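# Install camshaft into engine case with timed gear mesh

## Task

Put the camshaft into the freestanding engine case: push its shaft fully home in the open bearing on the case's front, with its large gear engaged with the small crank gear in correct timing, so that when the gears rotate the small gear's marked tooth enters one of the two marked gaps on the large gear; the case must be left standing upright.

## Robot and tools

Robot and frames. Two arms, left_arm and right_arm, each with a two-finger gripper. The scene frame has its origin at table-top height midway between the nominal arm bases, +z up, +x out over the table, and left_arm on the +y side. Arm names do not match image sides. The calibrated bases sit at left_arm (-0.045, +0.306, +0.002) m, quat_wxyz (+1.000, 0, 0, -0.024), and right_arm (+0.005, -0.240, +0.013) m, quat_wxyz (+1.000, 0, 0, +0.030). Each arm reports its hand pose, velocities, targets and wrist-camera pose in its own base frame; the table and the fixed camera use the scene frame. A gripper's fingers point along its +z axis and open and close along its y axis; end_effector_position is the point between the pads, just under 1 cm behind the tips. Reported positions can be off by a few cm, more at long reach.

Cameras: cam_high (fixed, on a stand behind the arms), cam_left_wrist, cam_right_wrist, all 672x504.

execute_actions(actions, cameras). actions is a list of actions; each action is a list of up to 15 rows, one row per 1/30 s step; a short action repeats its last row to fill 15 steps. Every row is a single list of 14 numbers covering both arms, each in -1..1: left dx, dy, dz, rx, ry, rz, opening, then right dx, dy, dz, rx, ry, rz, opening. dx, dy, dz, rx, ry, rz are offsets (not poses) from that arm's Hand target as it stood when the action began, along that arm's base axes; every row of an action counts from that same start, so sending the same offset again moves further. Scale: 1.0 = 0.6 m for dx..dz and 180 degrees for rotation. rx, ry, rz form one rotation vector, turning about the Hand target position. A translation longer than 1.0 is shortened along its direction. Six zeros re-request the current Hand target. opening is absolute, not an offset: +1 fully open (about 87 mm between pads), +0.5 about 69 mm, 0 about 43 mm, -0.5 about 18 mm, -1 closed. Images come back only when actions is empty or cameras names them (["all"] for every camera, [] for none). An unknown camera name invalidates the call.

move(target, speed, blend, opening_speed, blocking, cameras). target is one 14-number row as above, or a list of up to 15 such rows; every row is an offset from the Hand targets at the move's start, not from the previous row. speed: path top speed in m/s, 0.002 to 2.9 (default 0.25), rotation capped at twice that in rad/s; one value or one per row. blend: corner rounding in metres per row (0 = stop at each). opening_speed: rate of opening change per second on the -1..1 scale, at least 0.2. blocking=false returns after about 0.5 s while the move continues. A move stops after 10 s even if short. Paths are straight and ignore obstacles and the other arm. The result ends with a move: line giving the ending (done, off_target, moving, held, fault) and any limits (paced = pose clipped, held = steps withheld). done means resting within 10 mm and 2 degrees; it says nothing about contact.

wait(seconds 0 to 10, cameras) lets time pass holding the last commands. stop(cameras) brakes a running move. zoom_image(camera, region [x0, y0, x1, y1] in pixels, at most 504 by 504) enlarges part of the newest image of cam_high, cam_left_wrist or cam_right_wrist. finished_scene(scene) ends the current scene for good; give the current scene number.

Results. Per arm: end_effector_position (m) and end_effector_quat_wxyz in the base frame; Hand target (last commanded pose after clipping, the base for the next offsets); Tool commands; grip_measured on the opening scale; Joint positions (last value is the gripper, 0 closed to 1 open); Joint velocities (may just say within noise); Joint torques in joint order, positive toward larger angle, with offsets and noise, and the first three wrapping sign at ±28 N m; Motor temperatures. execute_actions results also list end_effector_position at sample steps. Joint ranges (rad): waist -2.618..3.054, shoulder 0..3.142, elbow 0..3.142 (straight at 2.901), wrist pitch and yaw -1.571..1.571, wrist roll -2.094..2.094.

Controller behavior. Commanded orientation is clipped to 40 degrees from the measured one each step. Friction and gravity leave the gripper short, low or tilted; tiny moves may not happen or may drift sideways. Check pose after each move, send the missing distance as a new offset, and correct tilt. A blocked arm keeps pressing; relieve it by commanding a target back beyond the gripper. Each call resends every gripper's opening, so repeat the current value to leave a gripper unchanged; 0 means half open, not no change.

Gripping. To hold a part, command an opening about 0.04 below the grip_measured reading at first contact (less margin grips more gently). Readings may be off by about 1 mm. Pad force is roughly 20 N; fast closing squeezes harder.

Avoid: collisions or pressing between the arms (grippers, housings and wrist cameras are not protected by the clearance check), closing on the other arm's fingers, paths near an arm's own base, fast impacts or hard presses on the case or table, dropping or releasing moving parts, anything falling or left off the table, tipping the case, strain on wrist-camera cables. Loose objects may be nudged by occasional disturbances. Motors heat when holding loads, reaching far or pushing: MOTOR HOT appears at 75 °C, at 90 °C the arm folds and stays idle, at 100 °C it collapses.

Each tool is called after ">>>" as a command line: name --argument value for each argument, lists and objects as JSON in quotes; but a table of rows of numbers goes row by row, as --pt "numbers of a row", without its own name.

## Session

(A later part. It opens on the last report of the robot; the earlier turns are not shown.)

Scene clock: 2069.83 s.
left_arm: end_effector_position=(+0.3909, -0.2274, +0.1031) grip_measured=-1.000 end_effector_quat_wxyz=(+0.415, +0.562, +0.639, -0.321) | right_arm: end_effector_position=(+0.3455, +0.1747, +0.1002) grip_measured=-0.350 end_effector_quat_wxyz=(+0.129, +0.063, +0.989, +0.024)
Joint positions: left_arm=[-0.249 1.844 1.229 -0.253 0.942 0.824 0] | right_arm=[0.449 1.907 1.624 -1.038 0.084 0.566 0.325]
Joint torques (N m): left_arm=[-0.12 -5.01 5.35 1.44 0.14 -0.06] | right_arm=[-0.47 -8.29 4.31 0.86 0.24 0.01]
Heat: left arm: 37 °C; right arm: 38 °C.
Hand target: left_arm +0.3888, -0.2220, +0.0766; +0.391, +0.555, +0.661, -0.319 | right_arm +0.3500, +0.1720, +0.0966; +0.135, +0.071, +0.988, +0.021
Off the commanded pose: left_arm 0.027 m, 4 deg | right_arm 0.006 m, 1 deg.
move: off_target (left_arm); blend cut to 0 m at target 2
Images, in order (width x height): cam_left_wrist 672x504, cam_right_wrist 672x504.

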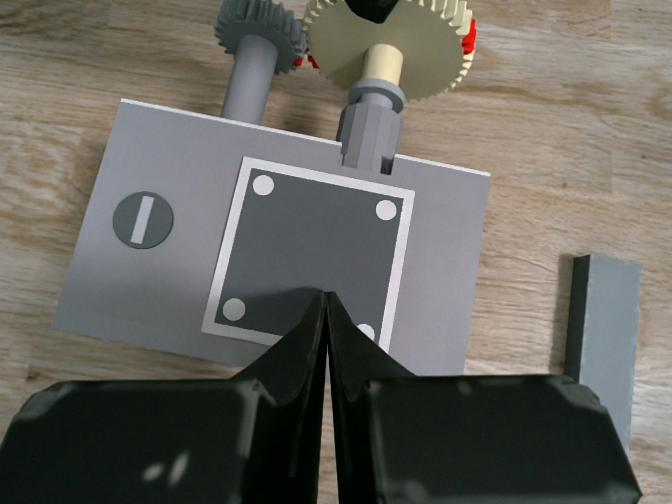

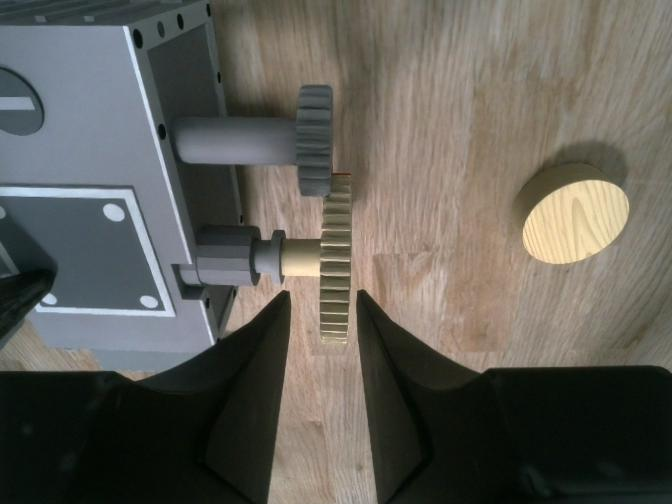

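>>> move --pt "0 0 0 0 0 0 -1 -0.003 -0.012 -0.0135 0 0 0 -0.35" --cameras '["cam_right_wrist"]' --speed 0.1

Scene clock: 2075.60 s.
left_arm: end_effector_position=(+0.3909, -0.2274, +0.1031) grip_measured=-1.000 end_effector_quat_wxyz=(+0.415, +0.562, +0.639, -0.321) | right_arm: end_effector_position=(+0.3446, +0.1671, +0.0869) grip_measured=-0.350 end_effector_quat_wxyz=(+0.124, +0.070, +0.990, +0.020)
Joint positions: left_arm=[-0.249 1.844 1.229 -0.253 0.942 0.824 0] | right_arm=[0.432 1.907 1.573 -0.999 0.084 0.564 0.325]
Joint torques (N m): left_arm=[-0.12 -5 5.35 1.44 0.14 -0.06] | right_arm=[-0.36 -9.72 4.15 0.85 0.2 -0.1]
Heat: left arm: 36 °C; right arm: 38 °C.
Hand target: left_arm +0.3888, -0.2220, +0.0766; +0.391, +0.555, +0.661, -0.319 | right_arm +0.3482, +0.1647, +0.0884; +0.135, +0.071, +0.988, +0.021
Off the commanded pose: left_arm 0.027 m, 4 deg | right_arm 0.005 m, 1 deg.
move: off_target (left_arm)
Images, in order (width x height): cam_right_wrist 672x504.

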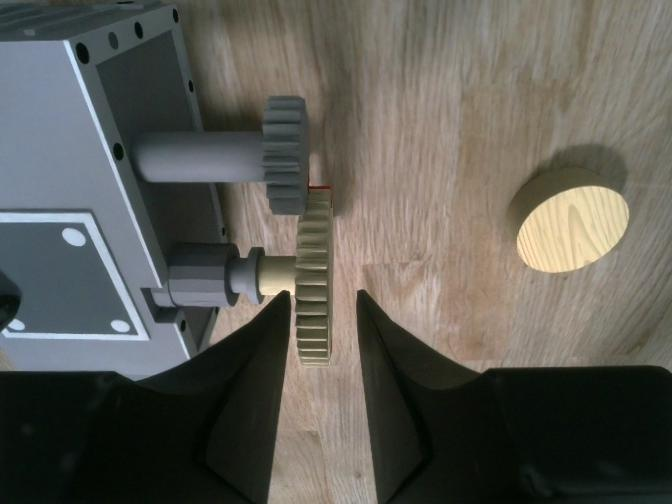

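>>> move --pt "0 0 0 0 0 0 -1 0 0 -0.007 0 0 0 -0.35" --pt "0 0 0 0 0 0 -1 0 -0.025 -0.007 0 0 0 -0.35" --cameras '["cam_right_wrist","cam_left_wrist"]' --speed 0.06

Scene clock: 2082.63 s.
left_arm: end_effector_position=(+0.3910, -0.2274, +0.1031) grip_measured=-1.000 end_effector_quat_wxyz=(+0.415, +0.562, +0.639, -0.321) | right_arm: end_effector_position=(+0.3450, +0.1621, +0.0787) grip_measured=-0.350 end_effector_quat_wxyz=(+0.119, +0.067, +0.990, +0.032)
Joint positions: left_arm=[-0.249 1.844 1.229 -0.253 0.942 0.824 0] | right_arm=[0.407 1.901 1.53 -0.958 0.052 0.537 0.325]
Joint torques (N m): left_arm=[-0.12 -5 5.35 1.44 0.14 -0.06] | right_arm=[-1.43 -11.07 3.86 0.74 0.43 -0.18]
Heat: left arm: 36 °C; right arm: 38 °C.
Hand target: left_arm +0.3888, -0.2220, +0.0767; +0.391, +0.555, +0.661, -0.319 | right_arm +0.3482, +0.1498, +0.0841; +0.135, +0.071, +0.988, +0.021
Off the commanded pose: left_arm 0.027 m, 4 deg | right_arm 0.014 m, 2 deg.
move: off_target (left_arm, right_arm)
Images, in order (width x height): cam_left_wrist 672x504, cam_right_wrist 672x504.

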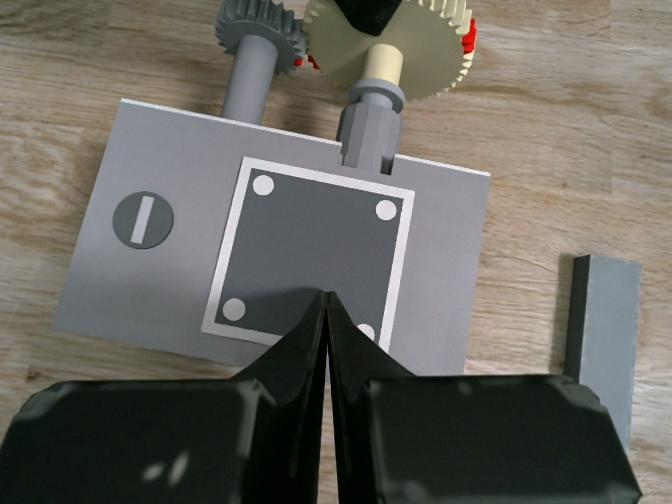

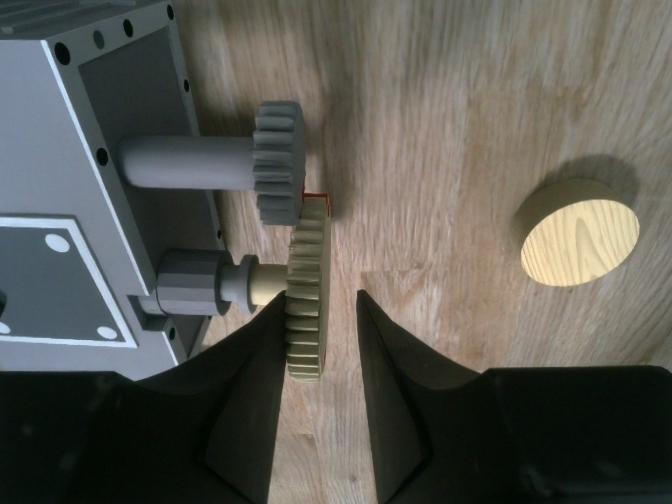

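>>> move --pt "0 0 -0.01 0 0 0 -1 0 -0.03 0 0 0 0 -0.35" --cameras '["cam_right_wrist","cam_left_wrist"]' --speed 0.06

Scene clock: 2088.23 s.
left_arm: end_effector_position=(+0.3922, -0.2307, +0.1031) grip_measured=-1.000 end_effector_quat_wxyz=(+0.423, +0.565, +0.629, -0.325) | right_arm: end_effector_position=(+0.3481, +0.1556, +0.0783) grip_measured=-0.350 end_effector_quat_wxyz=(+0.122, +0.065, +0.989, +0.052)
Joint positions: left_arm=[-0.251 1.85 1.22 -0.217 0.96 0.824 0] | right_arm=[0.372 1.882 1.498 -0.921 0.009 0.502 0.325]
Joint torques (N m): left_arm=[0.01 -4.89 4.89 1.29 -0.08 -0.05] | right_arm=[-2.32 -11.43 3.88 0.53 0.76 -0.25]
Heat: left arm: 36 °C; right arm: 39 °C.
Hand target: left_arm +0.3887, -0.2222, +0.0706; +0.391, +0.555, +0.661, -0.319 | right_arm +0.3482, +0.1317, +0.0842; +0.135, +0.071, +0.988, +0.021
Off the commanded pose: left_arm 0.034 m, 5 deg | right_arm 0.025 m, 4 deg.
move: off_target (left_arm, right_arm)
Images, in order (width x height): cam_left_wrist 672x504, cam_right_wrist 672x504.

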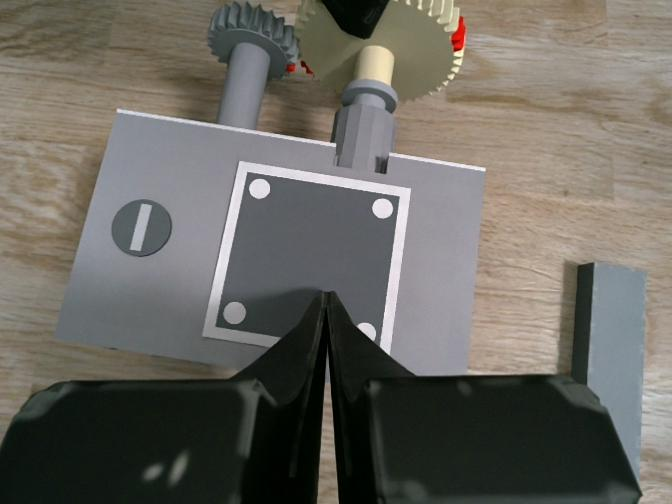

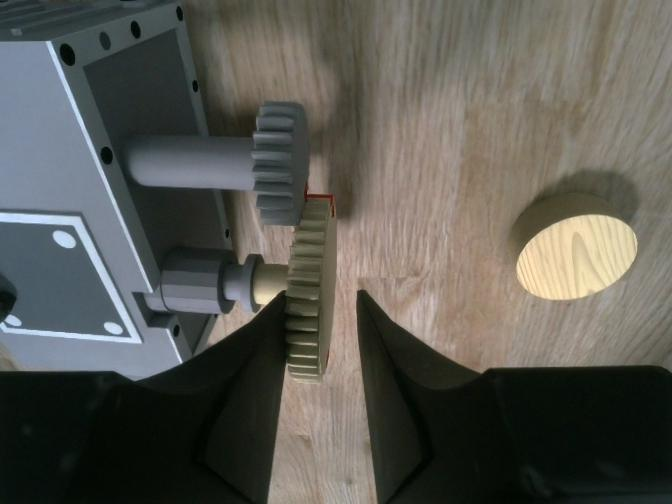

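>>> move --pt "0 0 0 0 0 0 -1 0.003 0.05 0.0165 0 0 0 -0.35" --pt "0 0 0 0 0 0 -1 0.003 0.05 0.0165 0 0 0 -0.8" --cameras '["cam_right_wrist"]' --speed 0.06 --opening_speed 0.6

Scene clock: 2097.43 s.
left_arm: end_effector_position=(+0.3922, -0.2307, +0.1031) grip_measured=-1.000 end_effector_quat_wxyz=(+0.423, +0.565, +0.629, -0.325) | right_arm: end_effector_position=(+0.3460, +0.1625, +0.0897) grip_measured=-0.660 end_effector_quat_wxyz=(+0.130, +0.071, +0.989, +0.028)
Joint positions: left_arm=[-0.251 1.85 1.22 -0.217 0.96 0.824 0] | right_arm=[0.415 1.885 1.552 -0.981 0.072 0.549 0.17]
Joint torques (N m): left_arm=[-0.01 -4.89 4.89 1.29 -0.07 -0.04] | right_arm=[0.34 -7.66 7.2 0.54 0.29 -0.05]
Heat: left arm: 35 °C; right arm: 39 °C.
Hand target: left_arm +0.3887, -0.2222, +0.0706; +0.391, +0.555, +0.661, -0.319 | right_arm +0.3500, +0.1618, +0.0941; +0.135, +0.071, +0.988, +0.021
Off the commanded pose: left_arm 0.034 m, 5 deg | right_arm 0.006 m, 1 deg.
move: off_target (left_arm)
Images, in order (width x height): cam_right_wrist 672x504.

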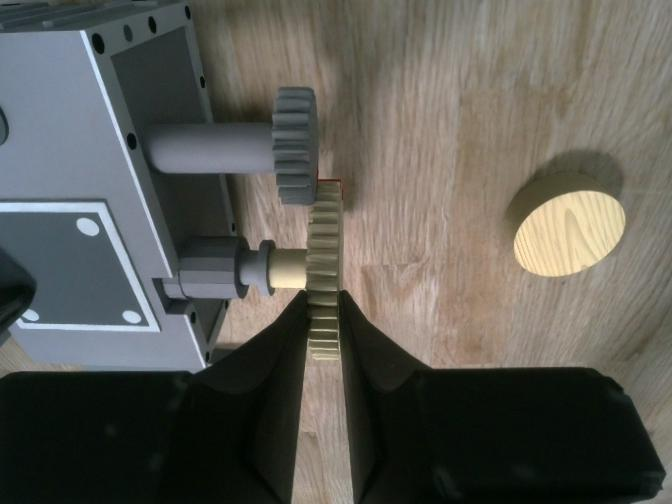

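>>> move --pt "0 0 0 0 0 0 -1 0.005 -0.01 0.007 0 -0.02 0 -0.8" --pt "0 0 0 0 0 0 -1 0.007 -0.018 0.003 0 0.02 0 -0.8" --pt "0 0 0 0 0 0 -1 0.002 -0.024 0.007 0 -0.02 0 -0.8" --pt "0 0 0 0 0 0 -1 0.007 -0.03 0.003 0 0.02 0 -0.8" --pt "0 0 0 0 0 0 -1 0.002 -0.034 0.007 0 -0.02 0 -0.8" --pt "0 0 0 0 0 0 -1 0.007 -0.036 0.003 0 0.02 0 -0.8" --pt "0 0 0 0 0 0 -1 0.005 -0.036 0.005 0 0 0 -0.8" --cameras '["cam_right_wrist","cam_left_wrist"]' --speed 0.1 --blend 0.002

Scene clock: 2113.37 s.
left_arm: end_effector_position=(+0.3927, -0.2310, +0.1031) grip_measured=-1.000 end_effector_quat_wxyz=(+0.424, +0.565, +0.628, -0.325) | right_arm: end_effector_position=(+0.3485, +0.1552, +0.0890) grip_measured=-0.658 end_effector_quat_wxyz=(+0.110, +0.065, +0.991, +0.042)
Joint positions: left_arm=[-0.251 1.851 1.22 -0.213 0.961 0.824 0] | right_arm=[0.374 1.907 1.578 -1.007 0.017 0.504 0.171]
Joint torques (N m): left_arm=[-0.01 -4.98 4.88 1.25 -0.09 -0.04] | right_arm=[-1.09 -11.77 4 0.72 0.73 -0.13]
Heat: left arm: 35 °C; right arm: 40 °C.
Hand target: left_arm +0.3887, -0.2221, +0.0706; +0.391, +0.555, +0.661, -0.319 | right_arm +0.3530, +0.1400, +0.0971; +0.135, +0.071, +0.988, +0.021
Off the commanded pose: left_arm 0.034 m, 6 deg | right_arm 0.018 m, 4 deg.
move: off_target (left_arm, right_arm)
Images, in order (width x height): cam_left_wrist 672x504, cam_right_wrist 672x504.

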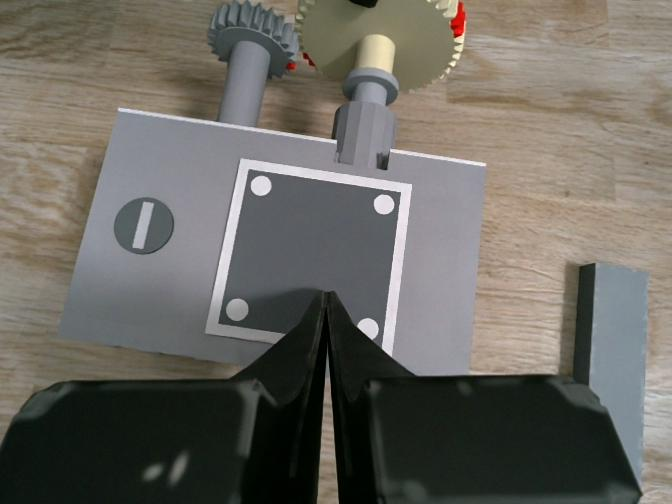

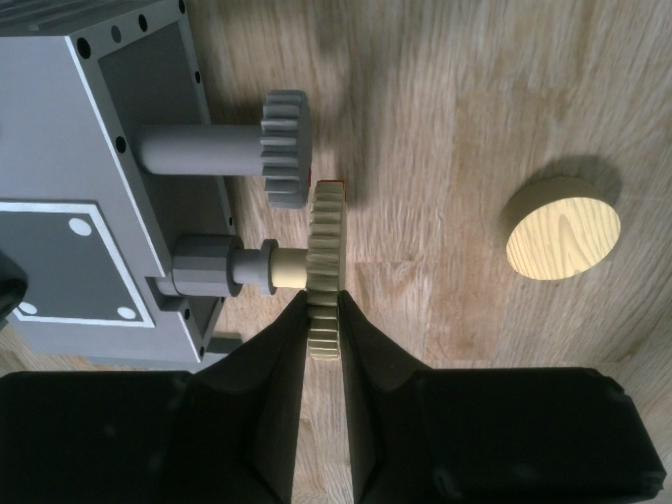

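>>> move --pt "0 0 0 0 0 0 -1 0.002 -0.006 0.002 0 -0.02 0 -0.8" --pt "0 0 0 0 0 0 -1 -0.002 -0.01 -0.002 0 0.02 0 -0.8" --pt "0 0 0 0 0 0 -1 0.002 -0.014 0.002 0 -0.02 0 -0.8" --pt "0 0 0 0 0 0 -1 -0.002 -0.016 -0.002 0 0.02 0 -0.8" --pt "0 0 0 0 0 0 -1 0 -0.01 0 0 0 0 -0.8" --cameras '["cam_right_wrist","cam_left_wrist"]' --speed 0.1 --blend 0.002

>>> zoom_image --camera "cam_left_wrist" --region '[200, 0, 480, 180]'

>>> zoom_image --camera "cam_right_wrist" --region '[200, 80, 400, 390]'

Scene clock: 2126.30 s.
left_arm: end_effector_position=(+0.3933, -0.2312, +0.1032) grip_measured=-1.000 end_effector_quat_wxyz=(+0.426, +0.566, +0.627, -0.325) | right_arm: end_effector_position=(+0.3495, +0.1510, +0.0893) grip_measured=-0.656 end_effector_quat_wxyz=(+0.111, +0.062, +0.991, +0.048)
Joint positions: left_arm=[-0.251 1.852 1.22 -0.209 0.961 0.824 0] | right_arm=[0.358 1.899 1.567 -0.997 0.003 0.482 0.172]
Joint torques (N m): left_arm=[-0.02 -5.08 4.89 1.21 -0.1 -0.05] | right_arm=[-0.99 -11.74 4.05 0.68 0.83 -0.08]
Motor temperatures (°C): left_arm=[23 35 34 34 26 25 24] | right_arm=[25 42 38 31 28 26 29]
Heat: left arm: 35 °C; right arm: 42 °C.
Hand target: left_arm +0.3887, -0.2222, +0.0706; +0.391, +0.555, +0.661, -0.319 | right_arm +0.3530, +0.1342, +0.0971; +0.135, +0.071, +0.988, +0.021
Off the commanded pose: left_arm 0.034 m, 6 deg | right_arm 0.019 m, 4 deg.
move: off_target (left_arm, right_arm)
Images, in order (width x height): cam_left_wrist 672x504, cam_right_wrist 672x504.

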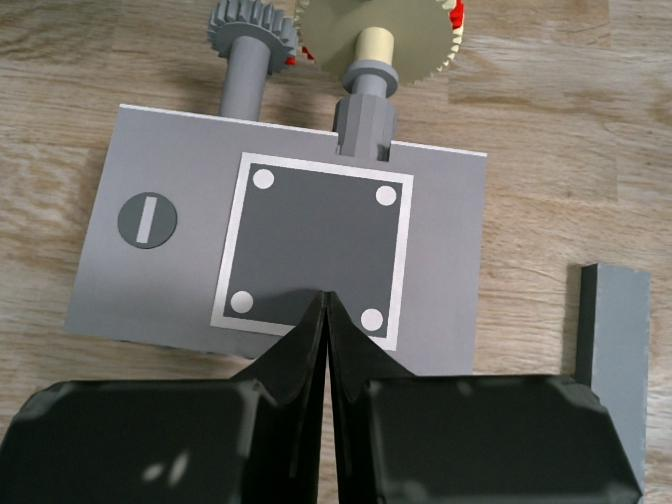

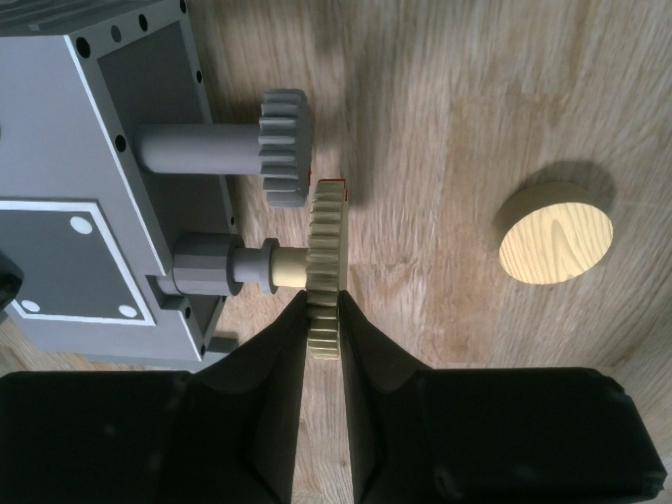

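Scaled by 1.800 from the camera's 672x504 image, which has a finer 960x720 frame.

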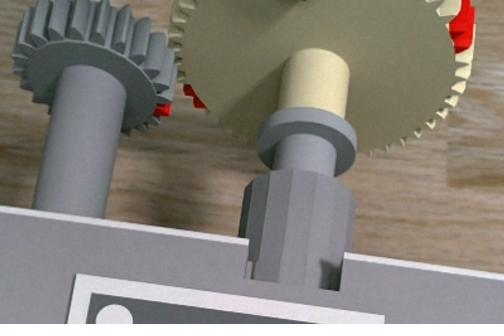

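Scaled by 1.626 from the camera's 672x504 image, which has a finer 960x720 frame.

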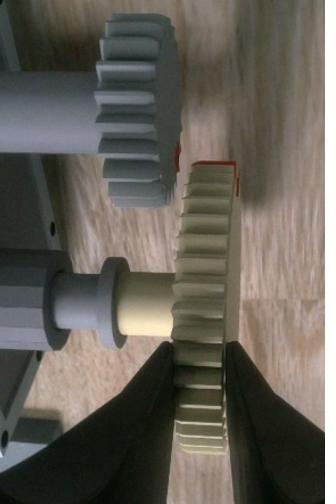

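>>> move --pt "0 0 0 0 0 0 -1 0.002 -0.006 0.002 0 -0.02 0 -0.8" --pt "0 0 0 0 0 0 -1 -0.002 -0.01 -0.002 0 0.02 0 -0.8" --pt "0 0 0 0 0 0 -1 0.002 -0.014 0.002 0 -0.02 0 -0.8" --pt "0 0 0 0 0 0 -1 -0.002 -0.014 -0.002 0 0.02 0 -0.8" --pt "0 0 0 0 0 0 -1 0 0.008 0 0 0 0 -0.8" --cameras '["cam_right_wrist","cam_left_wrist"]' --speed 0.1 --blend 0.002

>>> zoom_image --camera "cam_left_wrist" --region '[270, 0, 340, 84]'

>>> zoom_image --camera "cam_right_wrist" --region '[200, 80, 400, 390]'

Scene clock: 2136.43 s.
left_arm: end_effector_position=(+0.3937, -0.2314, +0.1033) grip_measured=-1.000 end_effector_quat_wxyz=(+0.426, +0.566, +0.626, -0.325) | right_arm: end_effector_position=(+0.3500, +0.1464, +0.0892) grip_measured=-0.658 end_effector_quat_wxyz=(+0.115, +0.062, +0.991, +0.036)
Joint positions: left_arm=[-0.251 1.853 1.22 -0.206 0.962 0.824 0] | right_arm=[0.359 1.897 1.566 -1.001 0.028 0.48 0.171]
Joint torques (N m): left_arm=[-0.01 -5.16 4.9 1.18 -0.11 -0.05] | right_arm=[0.05 -11.03 4.7 0.69 0.56 0.04]
Heat: left arm: 36 °C; right arm: 42 °C.
Hand target: left_arm +0.3887, -0.2221, +0.0706; +0.391, +0.555, +0.661, -0.319 | right_arm +0.3531, +0.1390, +0.0972; +0.135, +0.071, +0.988, +0.021
Off the commanded pose: left_arm 0.034 m, 6 deg | right_arm 0.011 m, 3 deg.
move: off_target (left_arm, right_arm)
Images, in order (width x height): cam_left_wrist 672x504, cam_right_wrist 672x504.

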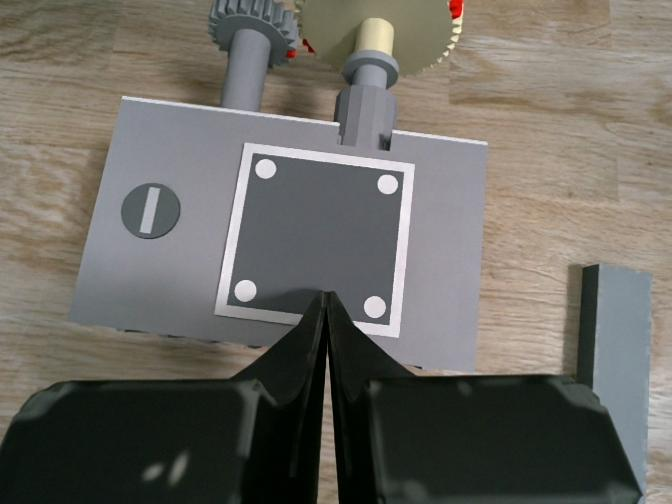

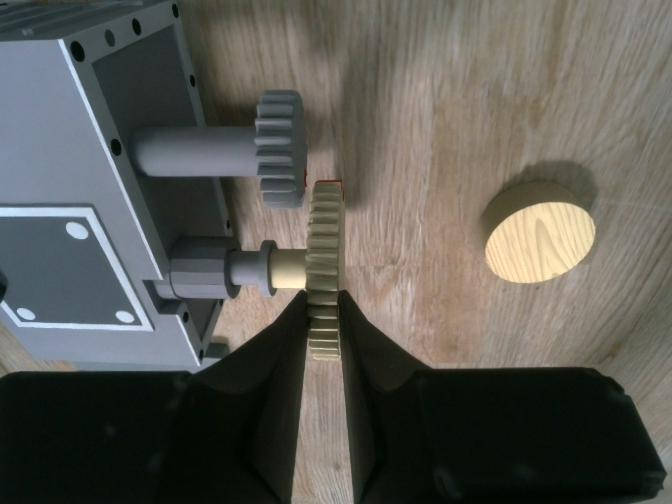

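Scaled by 6.000 from the camera's 672x504 image, which has a finer 960x720 frame.

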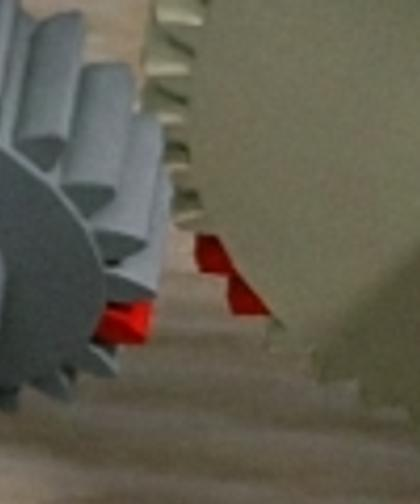

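Scaled by 1.626 from the camera's 672x504 image, which has a finer 960x720 frame.

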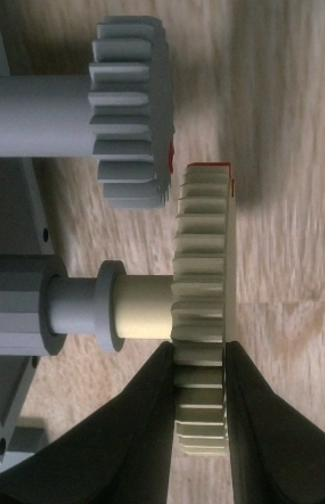

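>>> move --pt "0 0 0 0 0 0 -1 0.0 -0.006 0.0 0 0 0 -0.8" --pt "0 0 0 0 0 0 -1 -0.0107 -0.006 -0.004 0 -0.0833 0 -0.8" --cameras '["cam_right_wrist","cam_left_wrist"]' --speed 0.08

>>> zoom_image --camera "cam_left_wrist" --region '[270, 0, 340, 84]'

>>> zoom_image --camera "cam_right_wrist" --region '[200, 80, 400, 390]'

Scene clock: 2150.47 s.
left_arm: end_effector_position=(+0.3937, -0.2314, +0.1033) grip_measured=-1.000 end_effector_quat_wxyz=(+0.427, +0.566, +0.626, -0.325) | right_arm: end_effector_position=(+0.3427, +0.1465, +0.0917) grip_measured=-0.656 end_effector_quat_wxyz=(+0.242, +0.057, +0.967, +0.050)
Joint positions: left_arm=[-0.251 1.853 1.22 -0.206 0.962 0.824 0] | right_arm=[0.41 1.647 1.222 -0.66 0.126 0.498 0.172]
Joint torques (N m): left_arm=[-0.01 -5.16 4.9 1.17 -0.11 -0.05] | right_arm=[-0.35 -8.66 3.88 1.21 0.75 -0.04]
Heat: left arm: 36 °C; right arm: 43 °C.
Hand target: left_arm +0.3888, -0.2221, +0.0706; +0.391, +0.555, +0.661, -0.319 | right_arm +0.3466, +0.1352, +0.0947; +0.263, +0.068, +0.962, +0.030
Off the commanded pose: left_arm 0.034 m, 6 deg | right_arm 0.012 m, 4 deg.
move: off_target (left_arm, right_arm)
Images, in order (width x height): cam_left_wrist 672x504, cam_right_wrist 672x504.

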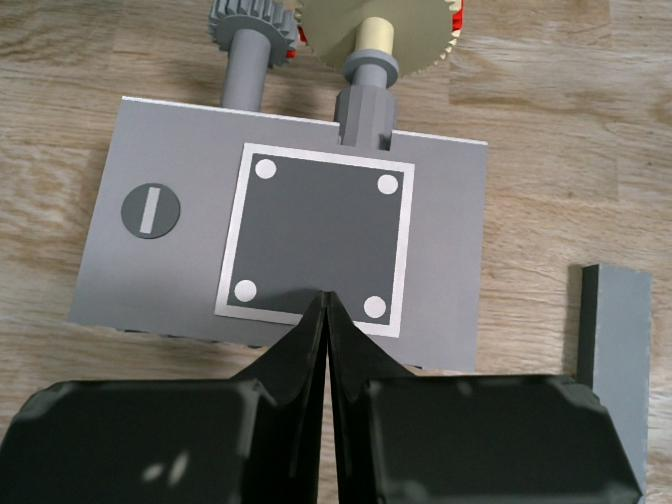

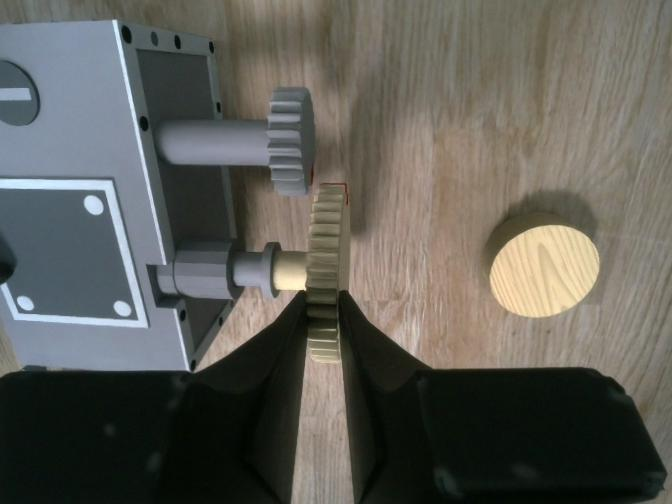

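Scaled by 6.000 from the camera's 672x504 image, which has a finer 960x720 frame.

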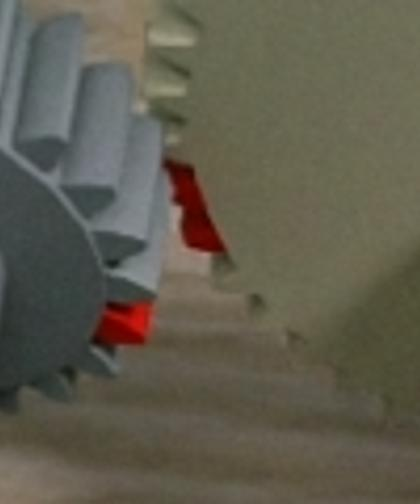

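Scaled by 1.626 from the camera's 672x504 image, which has a finer 960x720 frame.

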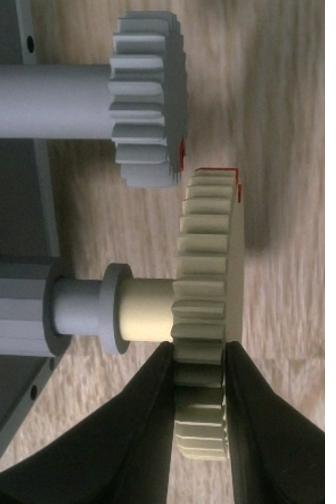

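>>> move --pt "0 0 0 0 0 0 -1 0.0057 0.012 0.0063 0 0 0 -0.8" --pt "0 0 0 0 0 0 -1 0.0085 0.022 0.0045 0 -0.008 0 -0.8" --pt "0 0 0 0 0 0 -1 0.0035 0.03 0.0085 0 0.008 0 -0.8" --pt "0 0 0 0 0 0 -1 0.0085 0.036 0.0045 0 -0.008 0 -0.8" --pt "0 0 0 0 0 0 -1 0.0045 0.04 0.0085 0 0.008 0 -0.8" --pt "0 0 0 0 0 0 -1 0.0065 0.04 0.0063 0 0 0 -0.8" --cameras '["cam_right_wrist","cam_left_wrist"]' --speed 0.08 --blend 0.002

>>> zoom_image --camera "cam_left_wrist" --region '[270, 0, 340, 84]'

>>> zoom_image --camera "cam_right_wrist" --region '[200, 80, 400, 390]'

Scene clock: 2176.13 s.
left_arm: end_effector_position=(+0.3937, -0.2314, +0.1033) grip_measured=-1.000 end_effector_quat_wxyz=(+0.427, +0.566, +0.626, -0.325) | right_arm: end_effector_position=(+0.3408, +0.1505, +0.0919) grip_measured=-0.660 end_effector_quat_wxyz=(+0.242, +0.058, +0.968, +0.018)
Joint positions: left_arm=[-0.251 1.853 1.22 -0.206 0.962 0.824 0] | right_arm=[0.456 1.676 1.264 -0.71 0.203 0.529 0.17]
Joint torques (N m): left_arm=[-0.01 -5.15 4.89 1.17 -0.11 -0.05] | right_arm=[1.16 -6.93 6.09 1.32 0.25 0.17]
Heat: left arm: 36 °C; right arm: 40 °C.
Hand target: left_arm +0.3888, -0.2221, +0.0706; +0.391, +0.555, +0.661, -0.319 | right_arm +0.3504, +0.1594, +0.0984; +0.262, +0.067, +0.962, +0.030
Off the commanded pose: left_arm 0.034 m, 6 deg | right_arm 0.015 m, 3 deg.
move: off_target (left_arm, right_arm)
Images, in order (width x height): cam_left_wrist 672x504, cam_right_wrist 672x504.

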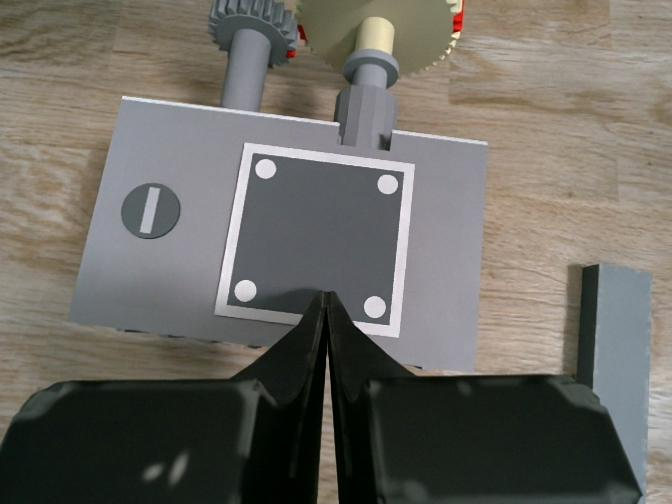

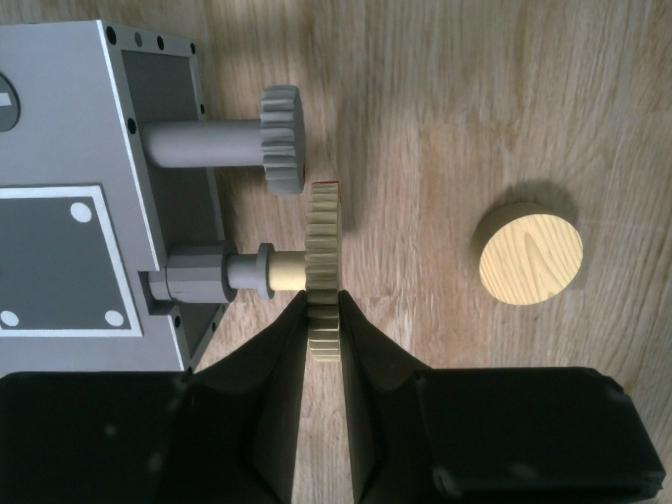

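Scaled by 6.000 from the camera's 672x504 image, which has a finer 960x720 frame.

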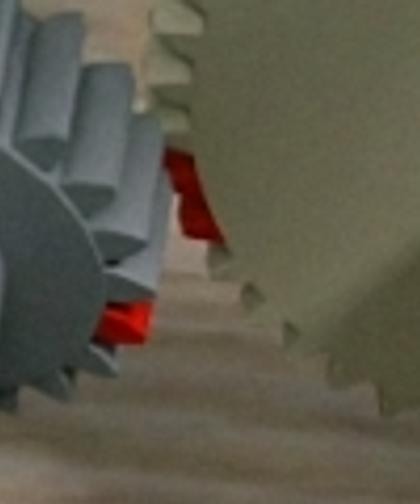

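Scaled by 1.626 from the camera's 672x504 image, which has a finer 960x720 frame.

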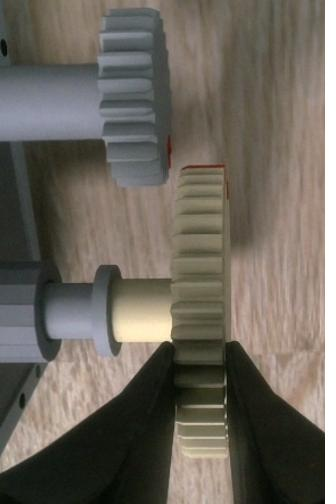

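>>> execute_actions --actions '[]'

Scene clock: 2199.27 s.
left_arm: end_effector_position=(+0.3937, -0.2314, +0.1033) grip_measured=-1.000 end_effector_quat_wxyz=(+0.427, +0.566, +0.626, -0.325) | right_arm: end_effector_position=(+0.3408, +0.1505, +0.0919) grip_measured=-0.660 end_effector_quat_wxyz=(+0.242, +0.058, +0.968, +0.018)
Joint positions: left_arm=[-0.251 1.853 1.22 -0.206 0.962 0.824 0] | right_arm=[0.456 1.676 1.264 -0.71 0.203 0.529 0.17]
Joint velocities: within noise
Joint torques (N m): left_arm=[-0.01 -5.16 4.89 1.17 -0.11 -0.05] | right_arm=[1.18 -6.91 6.09 1.32 0.25 0.17]
Motor temperatures (°C): left_arm=[23 36 33 33 26 25 24] | right_arm=[25 39 37 33 28 26 29]
Heat: left arm: 36 °C; right arm: 39 °C.
Hand target: left_arm +0.3888, -0.2221, +0.0706; +0.391, +0.555, +0.661, -0.319 | right_arm +0.3504, +0.1594, +0.0984; +0.262, +0.067, +0.962, +0.030
Tool commands: left_gripper/opening=-1.0 right_gripper/opening=-0.8
Off the commanded pose: left_arm 0.034 m, 6 deg | right_arm 0.015 m, 3 deg.

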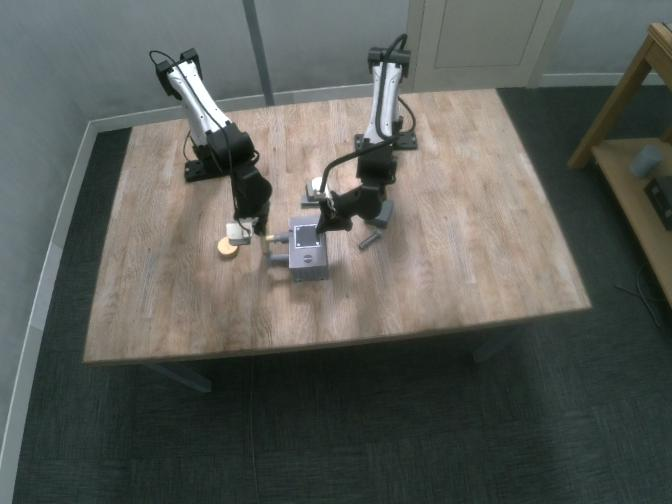

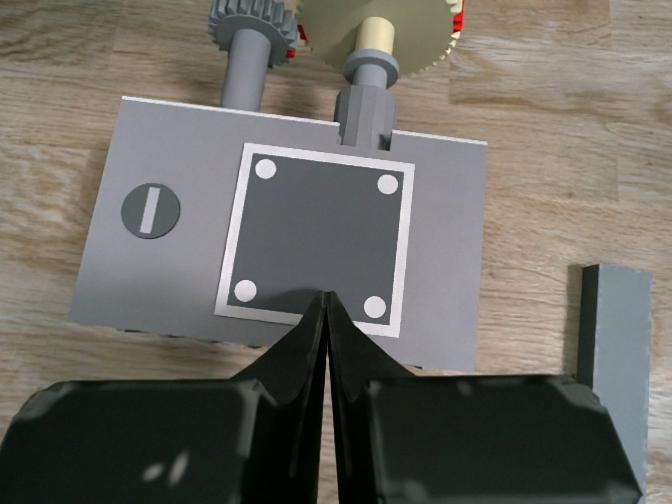

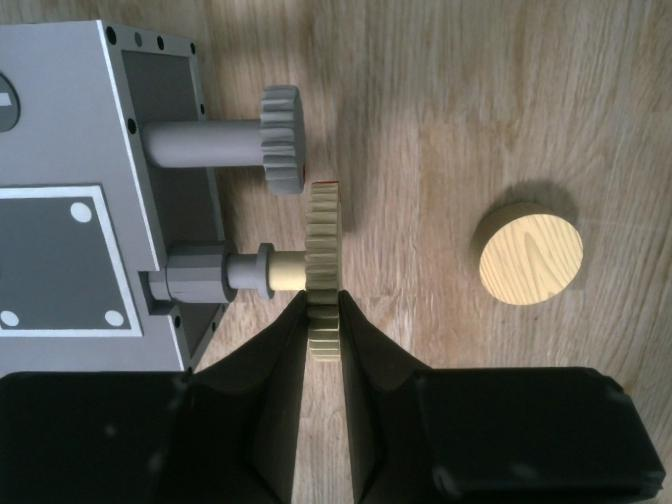

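>>> zoom_image --camera "cam_left_wrist" --region '[190, 0, 490, 160]'

>>> zoom_image --camera "cam_right_wrist" --region '[220, 60, 370, 380]'

Scaled by 1.680 from the camera's 672x504 image, which has a finer 960x720 frame.

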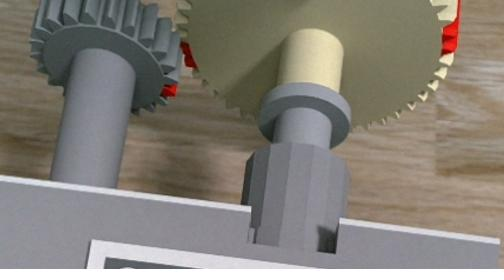

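Scaled by 1.575 from the camera's 672x504 image, which has a finer 960x720 frame.

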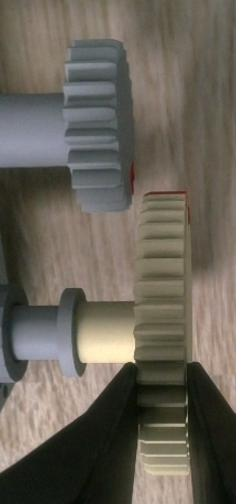

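>>> move --pt "0 0 0 0 0 0 -1 0.0012 0.005 0.0006 0 0.01 0 -0.8" --pt "0 0 0 0 0 0 -1 0.002 0.008 -0.002 0 -0.01 0 -0.8" --pt "0 0 0 0 0 0 -1 -0.002 0.011 0.002 0 0.01 0 -0.8" --pt "0 0 0 0 0 0 -1 0.002 0.014 -0.002 0 -0.01 0 -0.8" --pt "0 0 0 0 0 0 -1 -0.002 0.014 0.002 0 0.01 0 -0.8" --pt "0 0 0 0 0 0 -1 0 0.014 0 0 0 0 -0.8" --speed 0.03 --blend 0.005 --cameras '["cam_left_wrist","cam_right_wrist"]'

Scene clock: 2223.70 s.
left_arm: end_effector_position=(+0.3937, -0.2314, +0.1033) grip_measured=-1.000 end_effector_quat_wxyz=(+0.427, +0.566, +0.626, -0.325) | right_arm: end_effector_position=(+0.3414, +0.1527, +0.0920) grip_measured=-0.661 end_effector_quat_wxyz=(+0.244, +0.058, +0.968, -0.001)
Joint positions: left_arm=[-0.251 1.853 1.22 -0.206 0.962 0.824 0] | right_arm=[0.479 1.695 1.288 -0.733 0.246 0.544 0.169]
Joint torques (N m): left_arm=[-0.01 -5.15 4.89 1.17 -0.11 -0.05] | right_arm=[1.07 -7.51 5.67 1.41 -0.1 0.2]
Heat: left arm: 36 °C; right arm: 38 °C.
Hand target: left_arm +0.3888, -0.2221, +0.0706; +0.391, +0.555, +0.661, -0.319 | right_arm +0.3505, +0.1678, +0.0985; +0.263, +0.068, +0.962, +0.030
Off the commanded pose: left_arm 0.034 m, 6 deg | right_arm 0.019 m, 4 deg.
move: off_target (left_arm, right_arm)
Images, in order (width x height): cam_left_wrist 672x504, cam_right_wrist 672x504.

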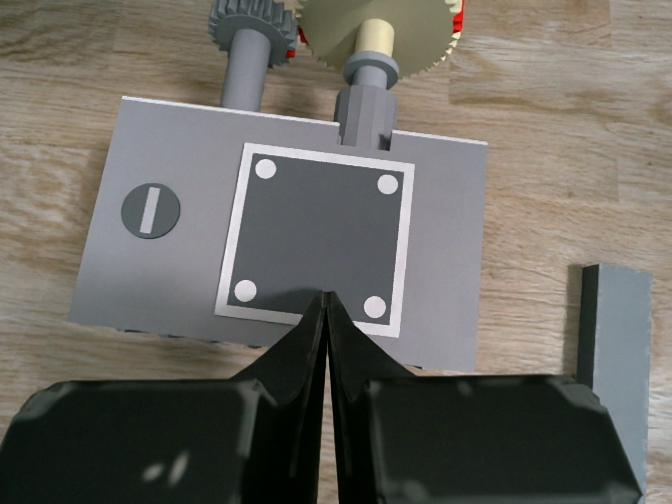

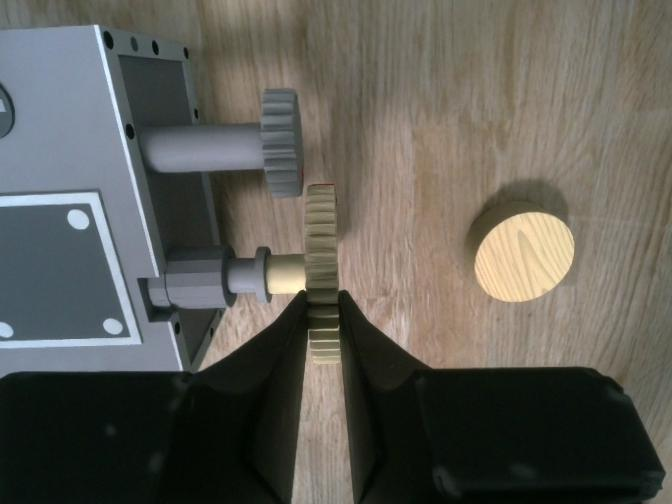

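>>> move --pt "0 0 0 0 0 0 -1 0.0024 0.0 0.0012 0.015 0.02 0.008 -0.8" --pt "0 0 0 0 0 0 -1 -0.0024 0.004 -0.0012 0.015 -0.02 0.008 -0.8" --pt "0 0 0 0 0 0 -1 0.0024 0.004 0.0012 0.015 0.02 0.008 -0.8" --pt "0 0 0 0 0 0 -1 -0.0024 0.004 -0.0012 0.015 -0.02 0.008 -0.8" --pt "0 0 0 0 0 0 -1 0 0.004 0 0.015 0 0.008 -0.8" --speed 0.04 --cameras '["cam_left_wrist","cam_right_wrist"]'

>>> zoom_image --camera "cam_right_wrist" --region '[220, 60, 370, 380]'

Scene clock: 2249.07 s.
left_arm: end_effector_position=(+0.3937, -0.2314, +0.1033) grip_measured=-1.000 end_effector_quat_wxyz=(+0.427, +0.566, +0.626, -0.325) | right_arm: end_effector_position=(+0.3401, +0.1538, +0.0918) grip_measured=-0.661 end_effector_quat_wxyz=(+0.254, +0.054, +0.966, +0.019)
Joint positions: left_arm=[-0.251 1.853 1.22 -0.206 0.962 0.824 0] | right_arm=[0.47 1.659 1.237 -0.677 0.216 0.529 0.169]
Joint torques (N m): left_arm=[-0.01 -5.15 4.9 1.17 -0.1 -0.05] | right_arm=[0.1 -5.53 7.51 1.29 -0.4 0.15]
Heat: left arm: 36 °C; right arm: 39 °C.
Hand target: left_arm +0.3888, -0.2221, +0.0706; +0.391, +0.555, +0.661, -0.319 | right_arm +0.3505, +0.1701, +0.0985; +0.260, +0.062, +0.962, +0.056
Off the commanded pose: left_arm 0.034 m, 6 deg | right_arm 0.021 m, 4 deg.
move: off_target (left_arm, right_arm)
Images, in order (width x height): cam_left_wrist 672x504, cam_right_wrist 672x504.

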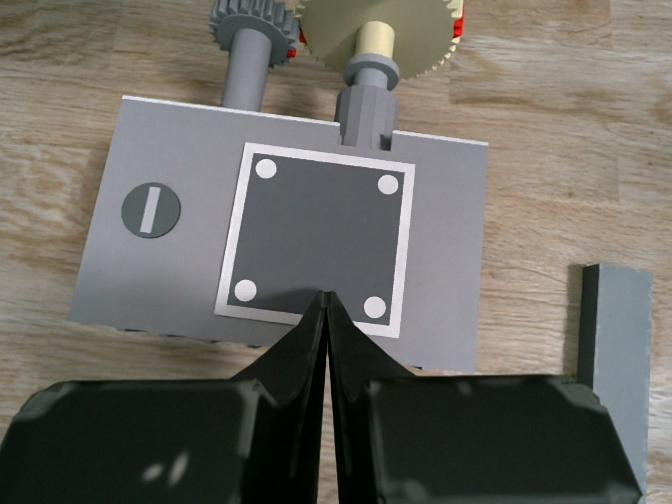

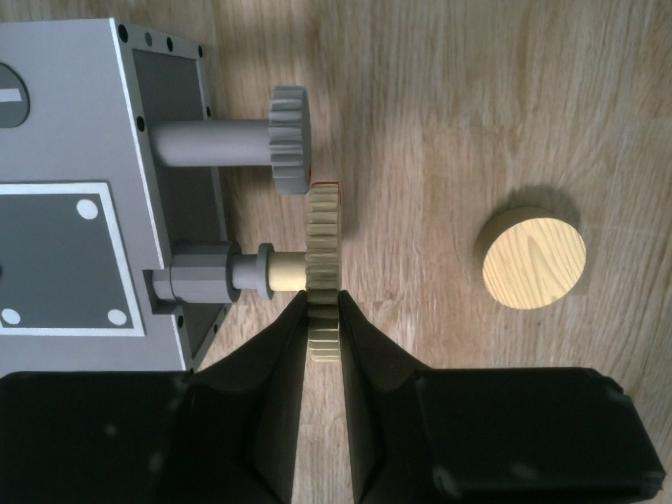

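Scaled by 1.575 from the camera's 672x504 image, which has a finer 960x720 frame.

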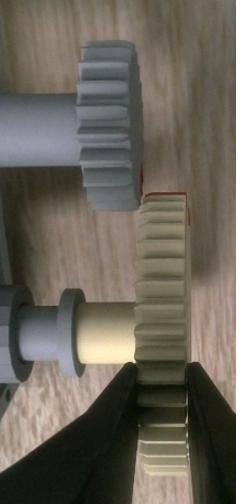

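>>> move --pt "0 0 0 0 0 0 -1 0.0036 0.0 0.0018 0 0.03 0 -0.8" --pt "0 0 0 0 0 0 -1 -0.0036 0.0 -0.0018 0 -0.03 0 -0.8" --pt "0 0 0 0 0 0 -1 0.0036 0.003 0.0018 0 0.03 0 -0.8" --pt "0 0 0 0 0 0 -1 0 0.003 0 0 0 0 -0.8" --speed 0.04 --cameras '["cam_left_wrist","cam_right_wrist"]'

>>> zoom_image --camera "cam_right_wrist" --region '[220, 60, 370, 380]'

>>> zoom_image --camera "cam_left_wrist" --region '[190, 0, 490, 160]'

Scene clock: 2267.07 s.
left_arm: end_effector_position=(+0.3937, -0.2314, +0.1033) grip_measured=-1.000 end_effector_quat_wxyz=(+0.427, +0.566, +0.626, -0.325) | right_arm: end_effector_position=(+0.3437, +0.1566, +0.0916) grip_measured=-0.661 end_effector_quat_wxyz=(+0.237, +0.055, +0.970, +0.024)
Joint positions: left_arm=[-0.251 1.853 1.22 -0.206 0.962 0.824 0] | right_arm=[0.46 1.698 1.289 -0.716 0.189 0.531 0.169]
Joint torques (N m): left_arm=[-0.01 -5.15 4.9 1.17 -0.1 -0.05] | right_arm=[1.5 -8.83 4.18 1.55 -0.11 0.18]
Heat: left arm: 36 °C; right arm: 39 °C.
Hand target: left_arm +0.3888, -0.2221, +0.0706; +0.391, +0.555, +0.661, -0.319 | right_arm +0.3505, +0.1720, +0.0985; +0.260, +0.061, +0.962, +0.056
Off the commanded pose: left_arm 0.034 m, 6 deg | right_arm 0.018 m, 5 deg.
move: off_target (left_arm, right_arm)
Images, in order (width x height): cam_left_wrist 672x504, cam_right_wrist 672x504.

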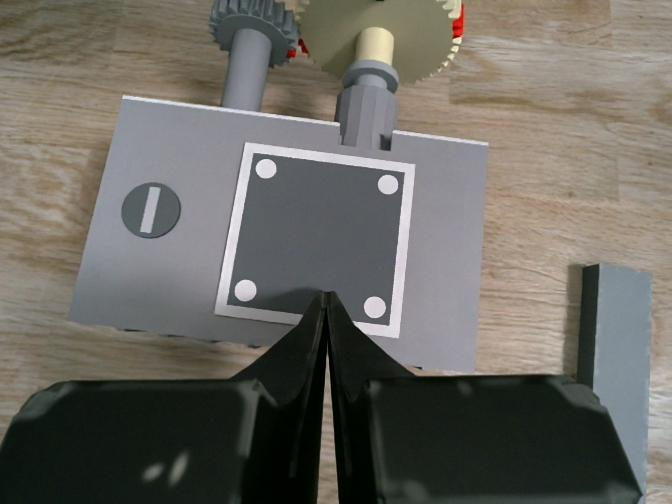

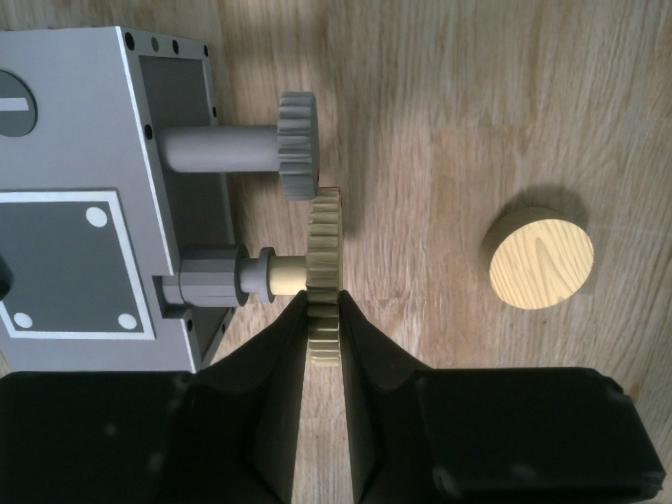

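Scaled by 1.575 from the camera's 672x504 image, which has a finer 960x720 frame.

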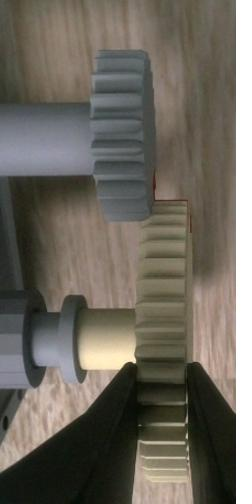

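Scaled by 1.680 from the camera's 672x504 image, which has a finer 960x720 frame.

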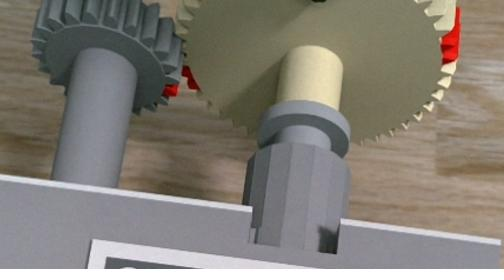

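>>> zoom_image --camera "cam_left_wrist" --region '[260, 0, 340, 80]'

>>> zoom_image --camera "cam_right_wrist" --region '[270, 150, 350, 230]'

Scaled by 6.300 from the camera's 672x504 image, which has a finer 960x720 frame.

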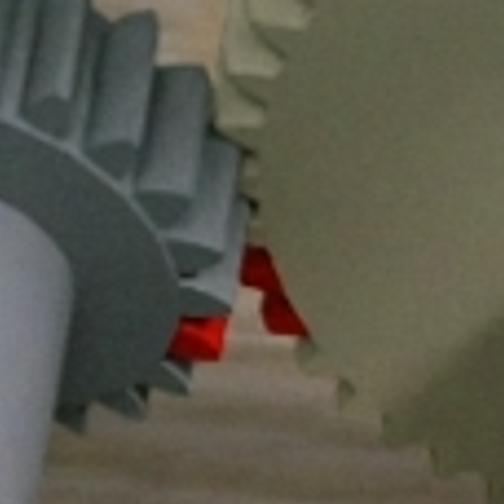

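Scaled by 6.300 from the camera's 672x504 image, which has a finer 960x720 frame.

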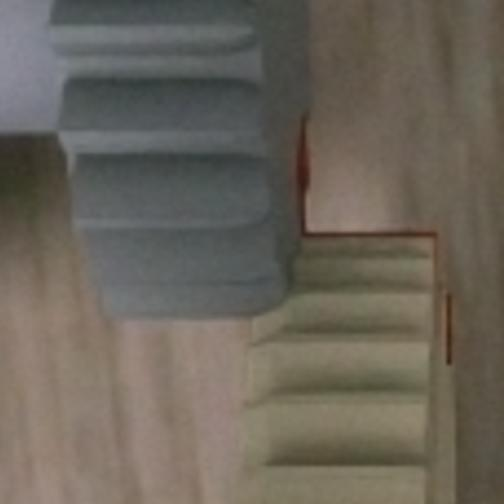

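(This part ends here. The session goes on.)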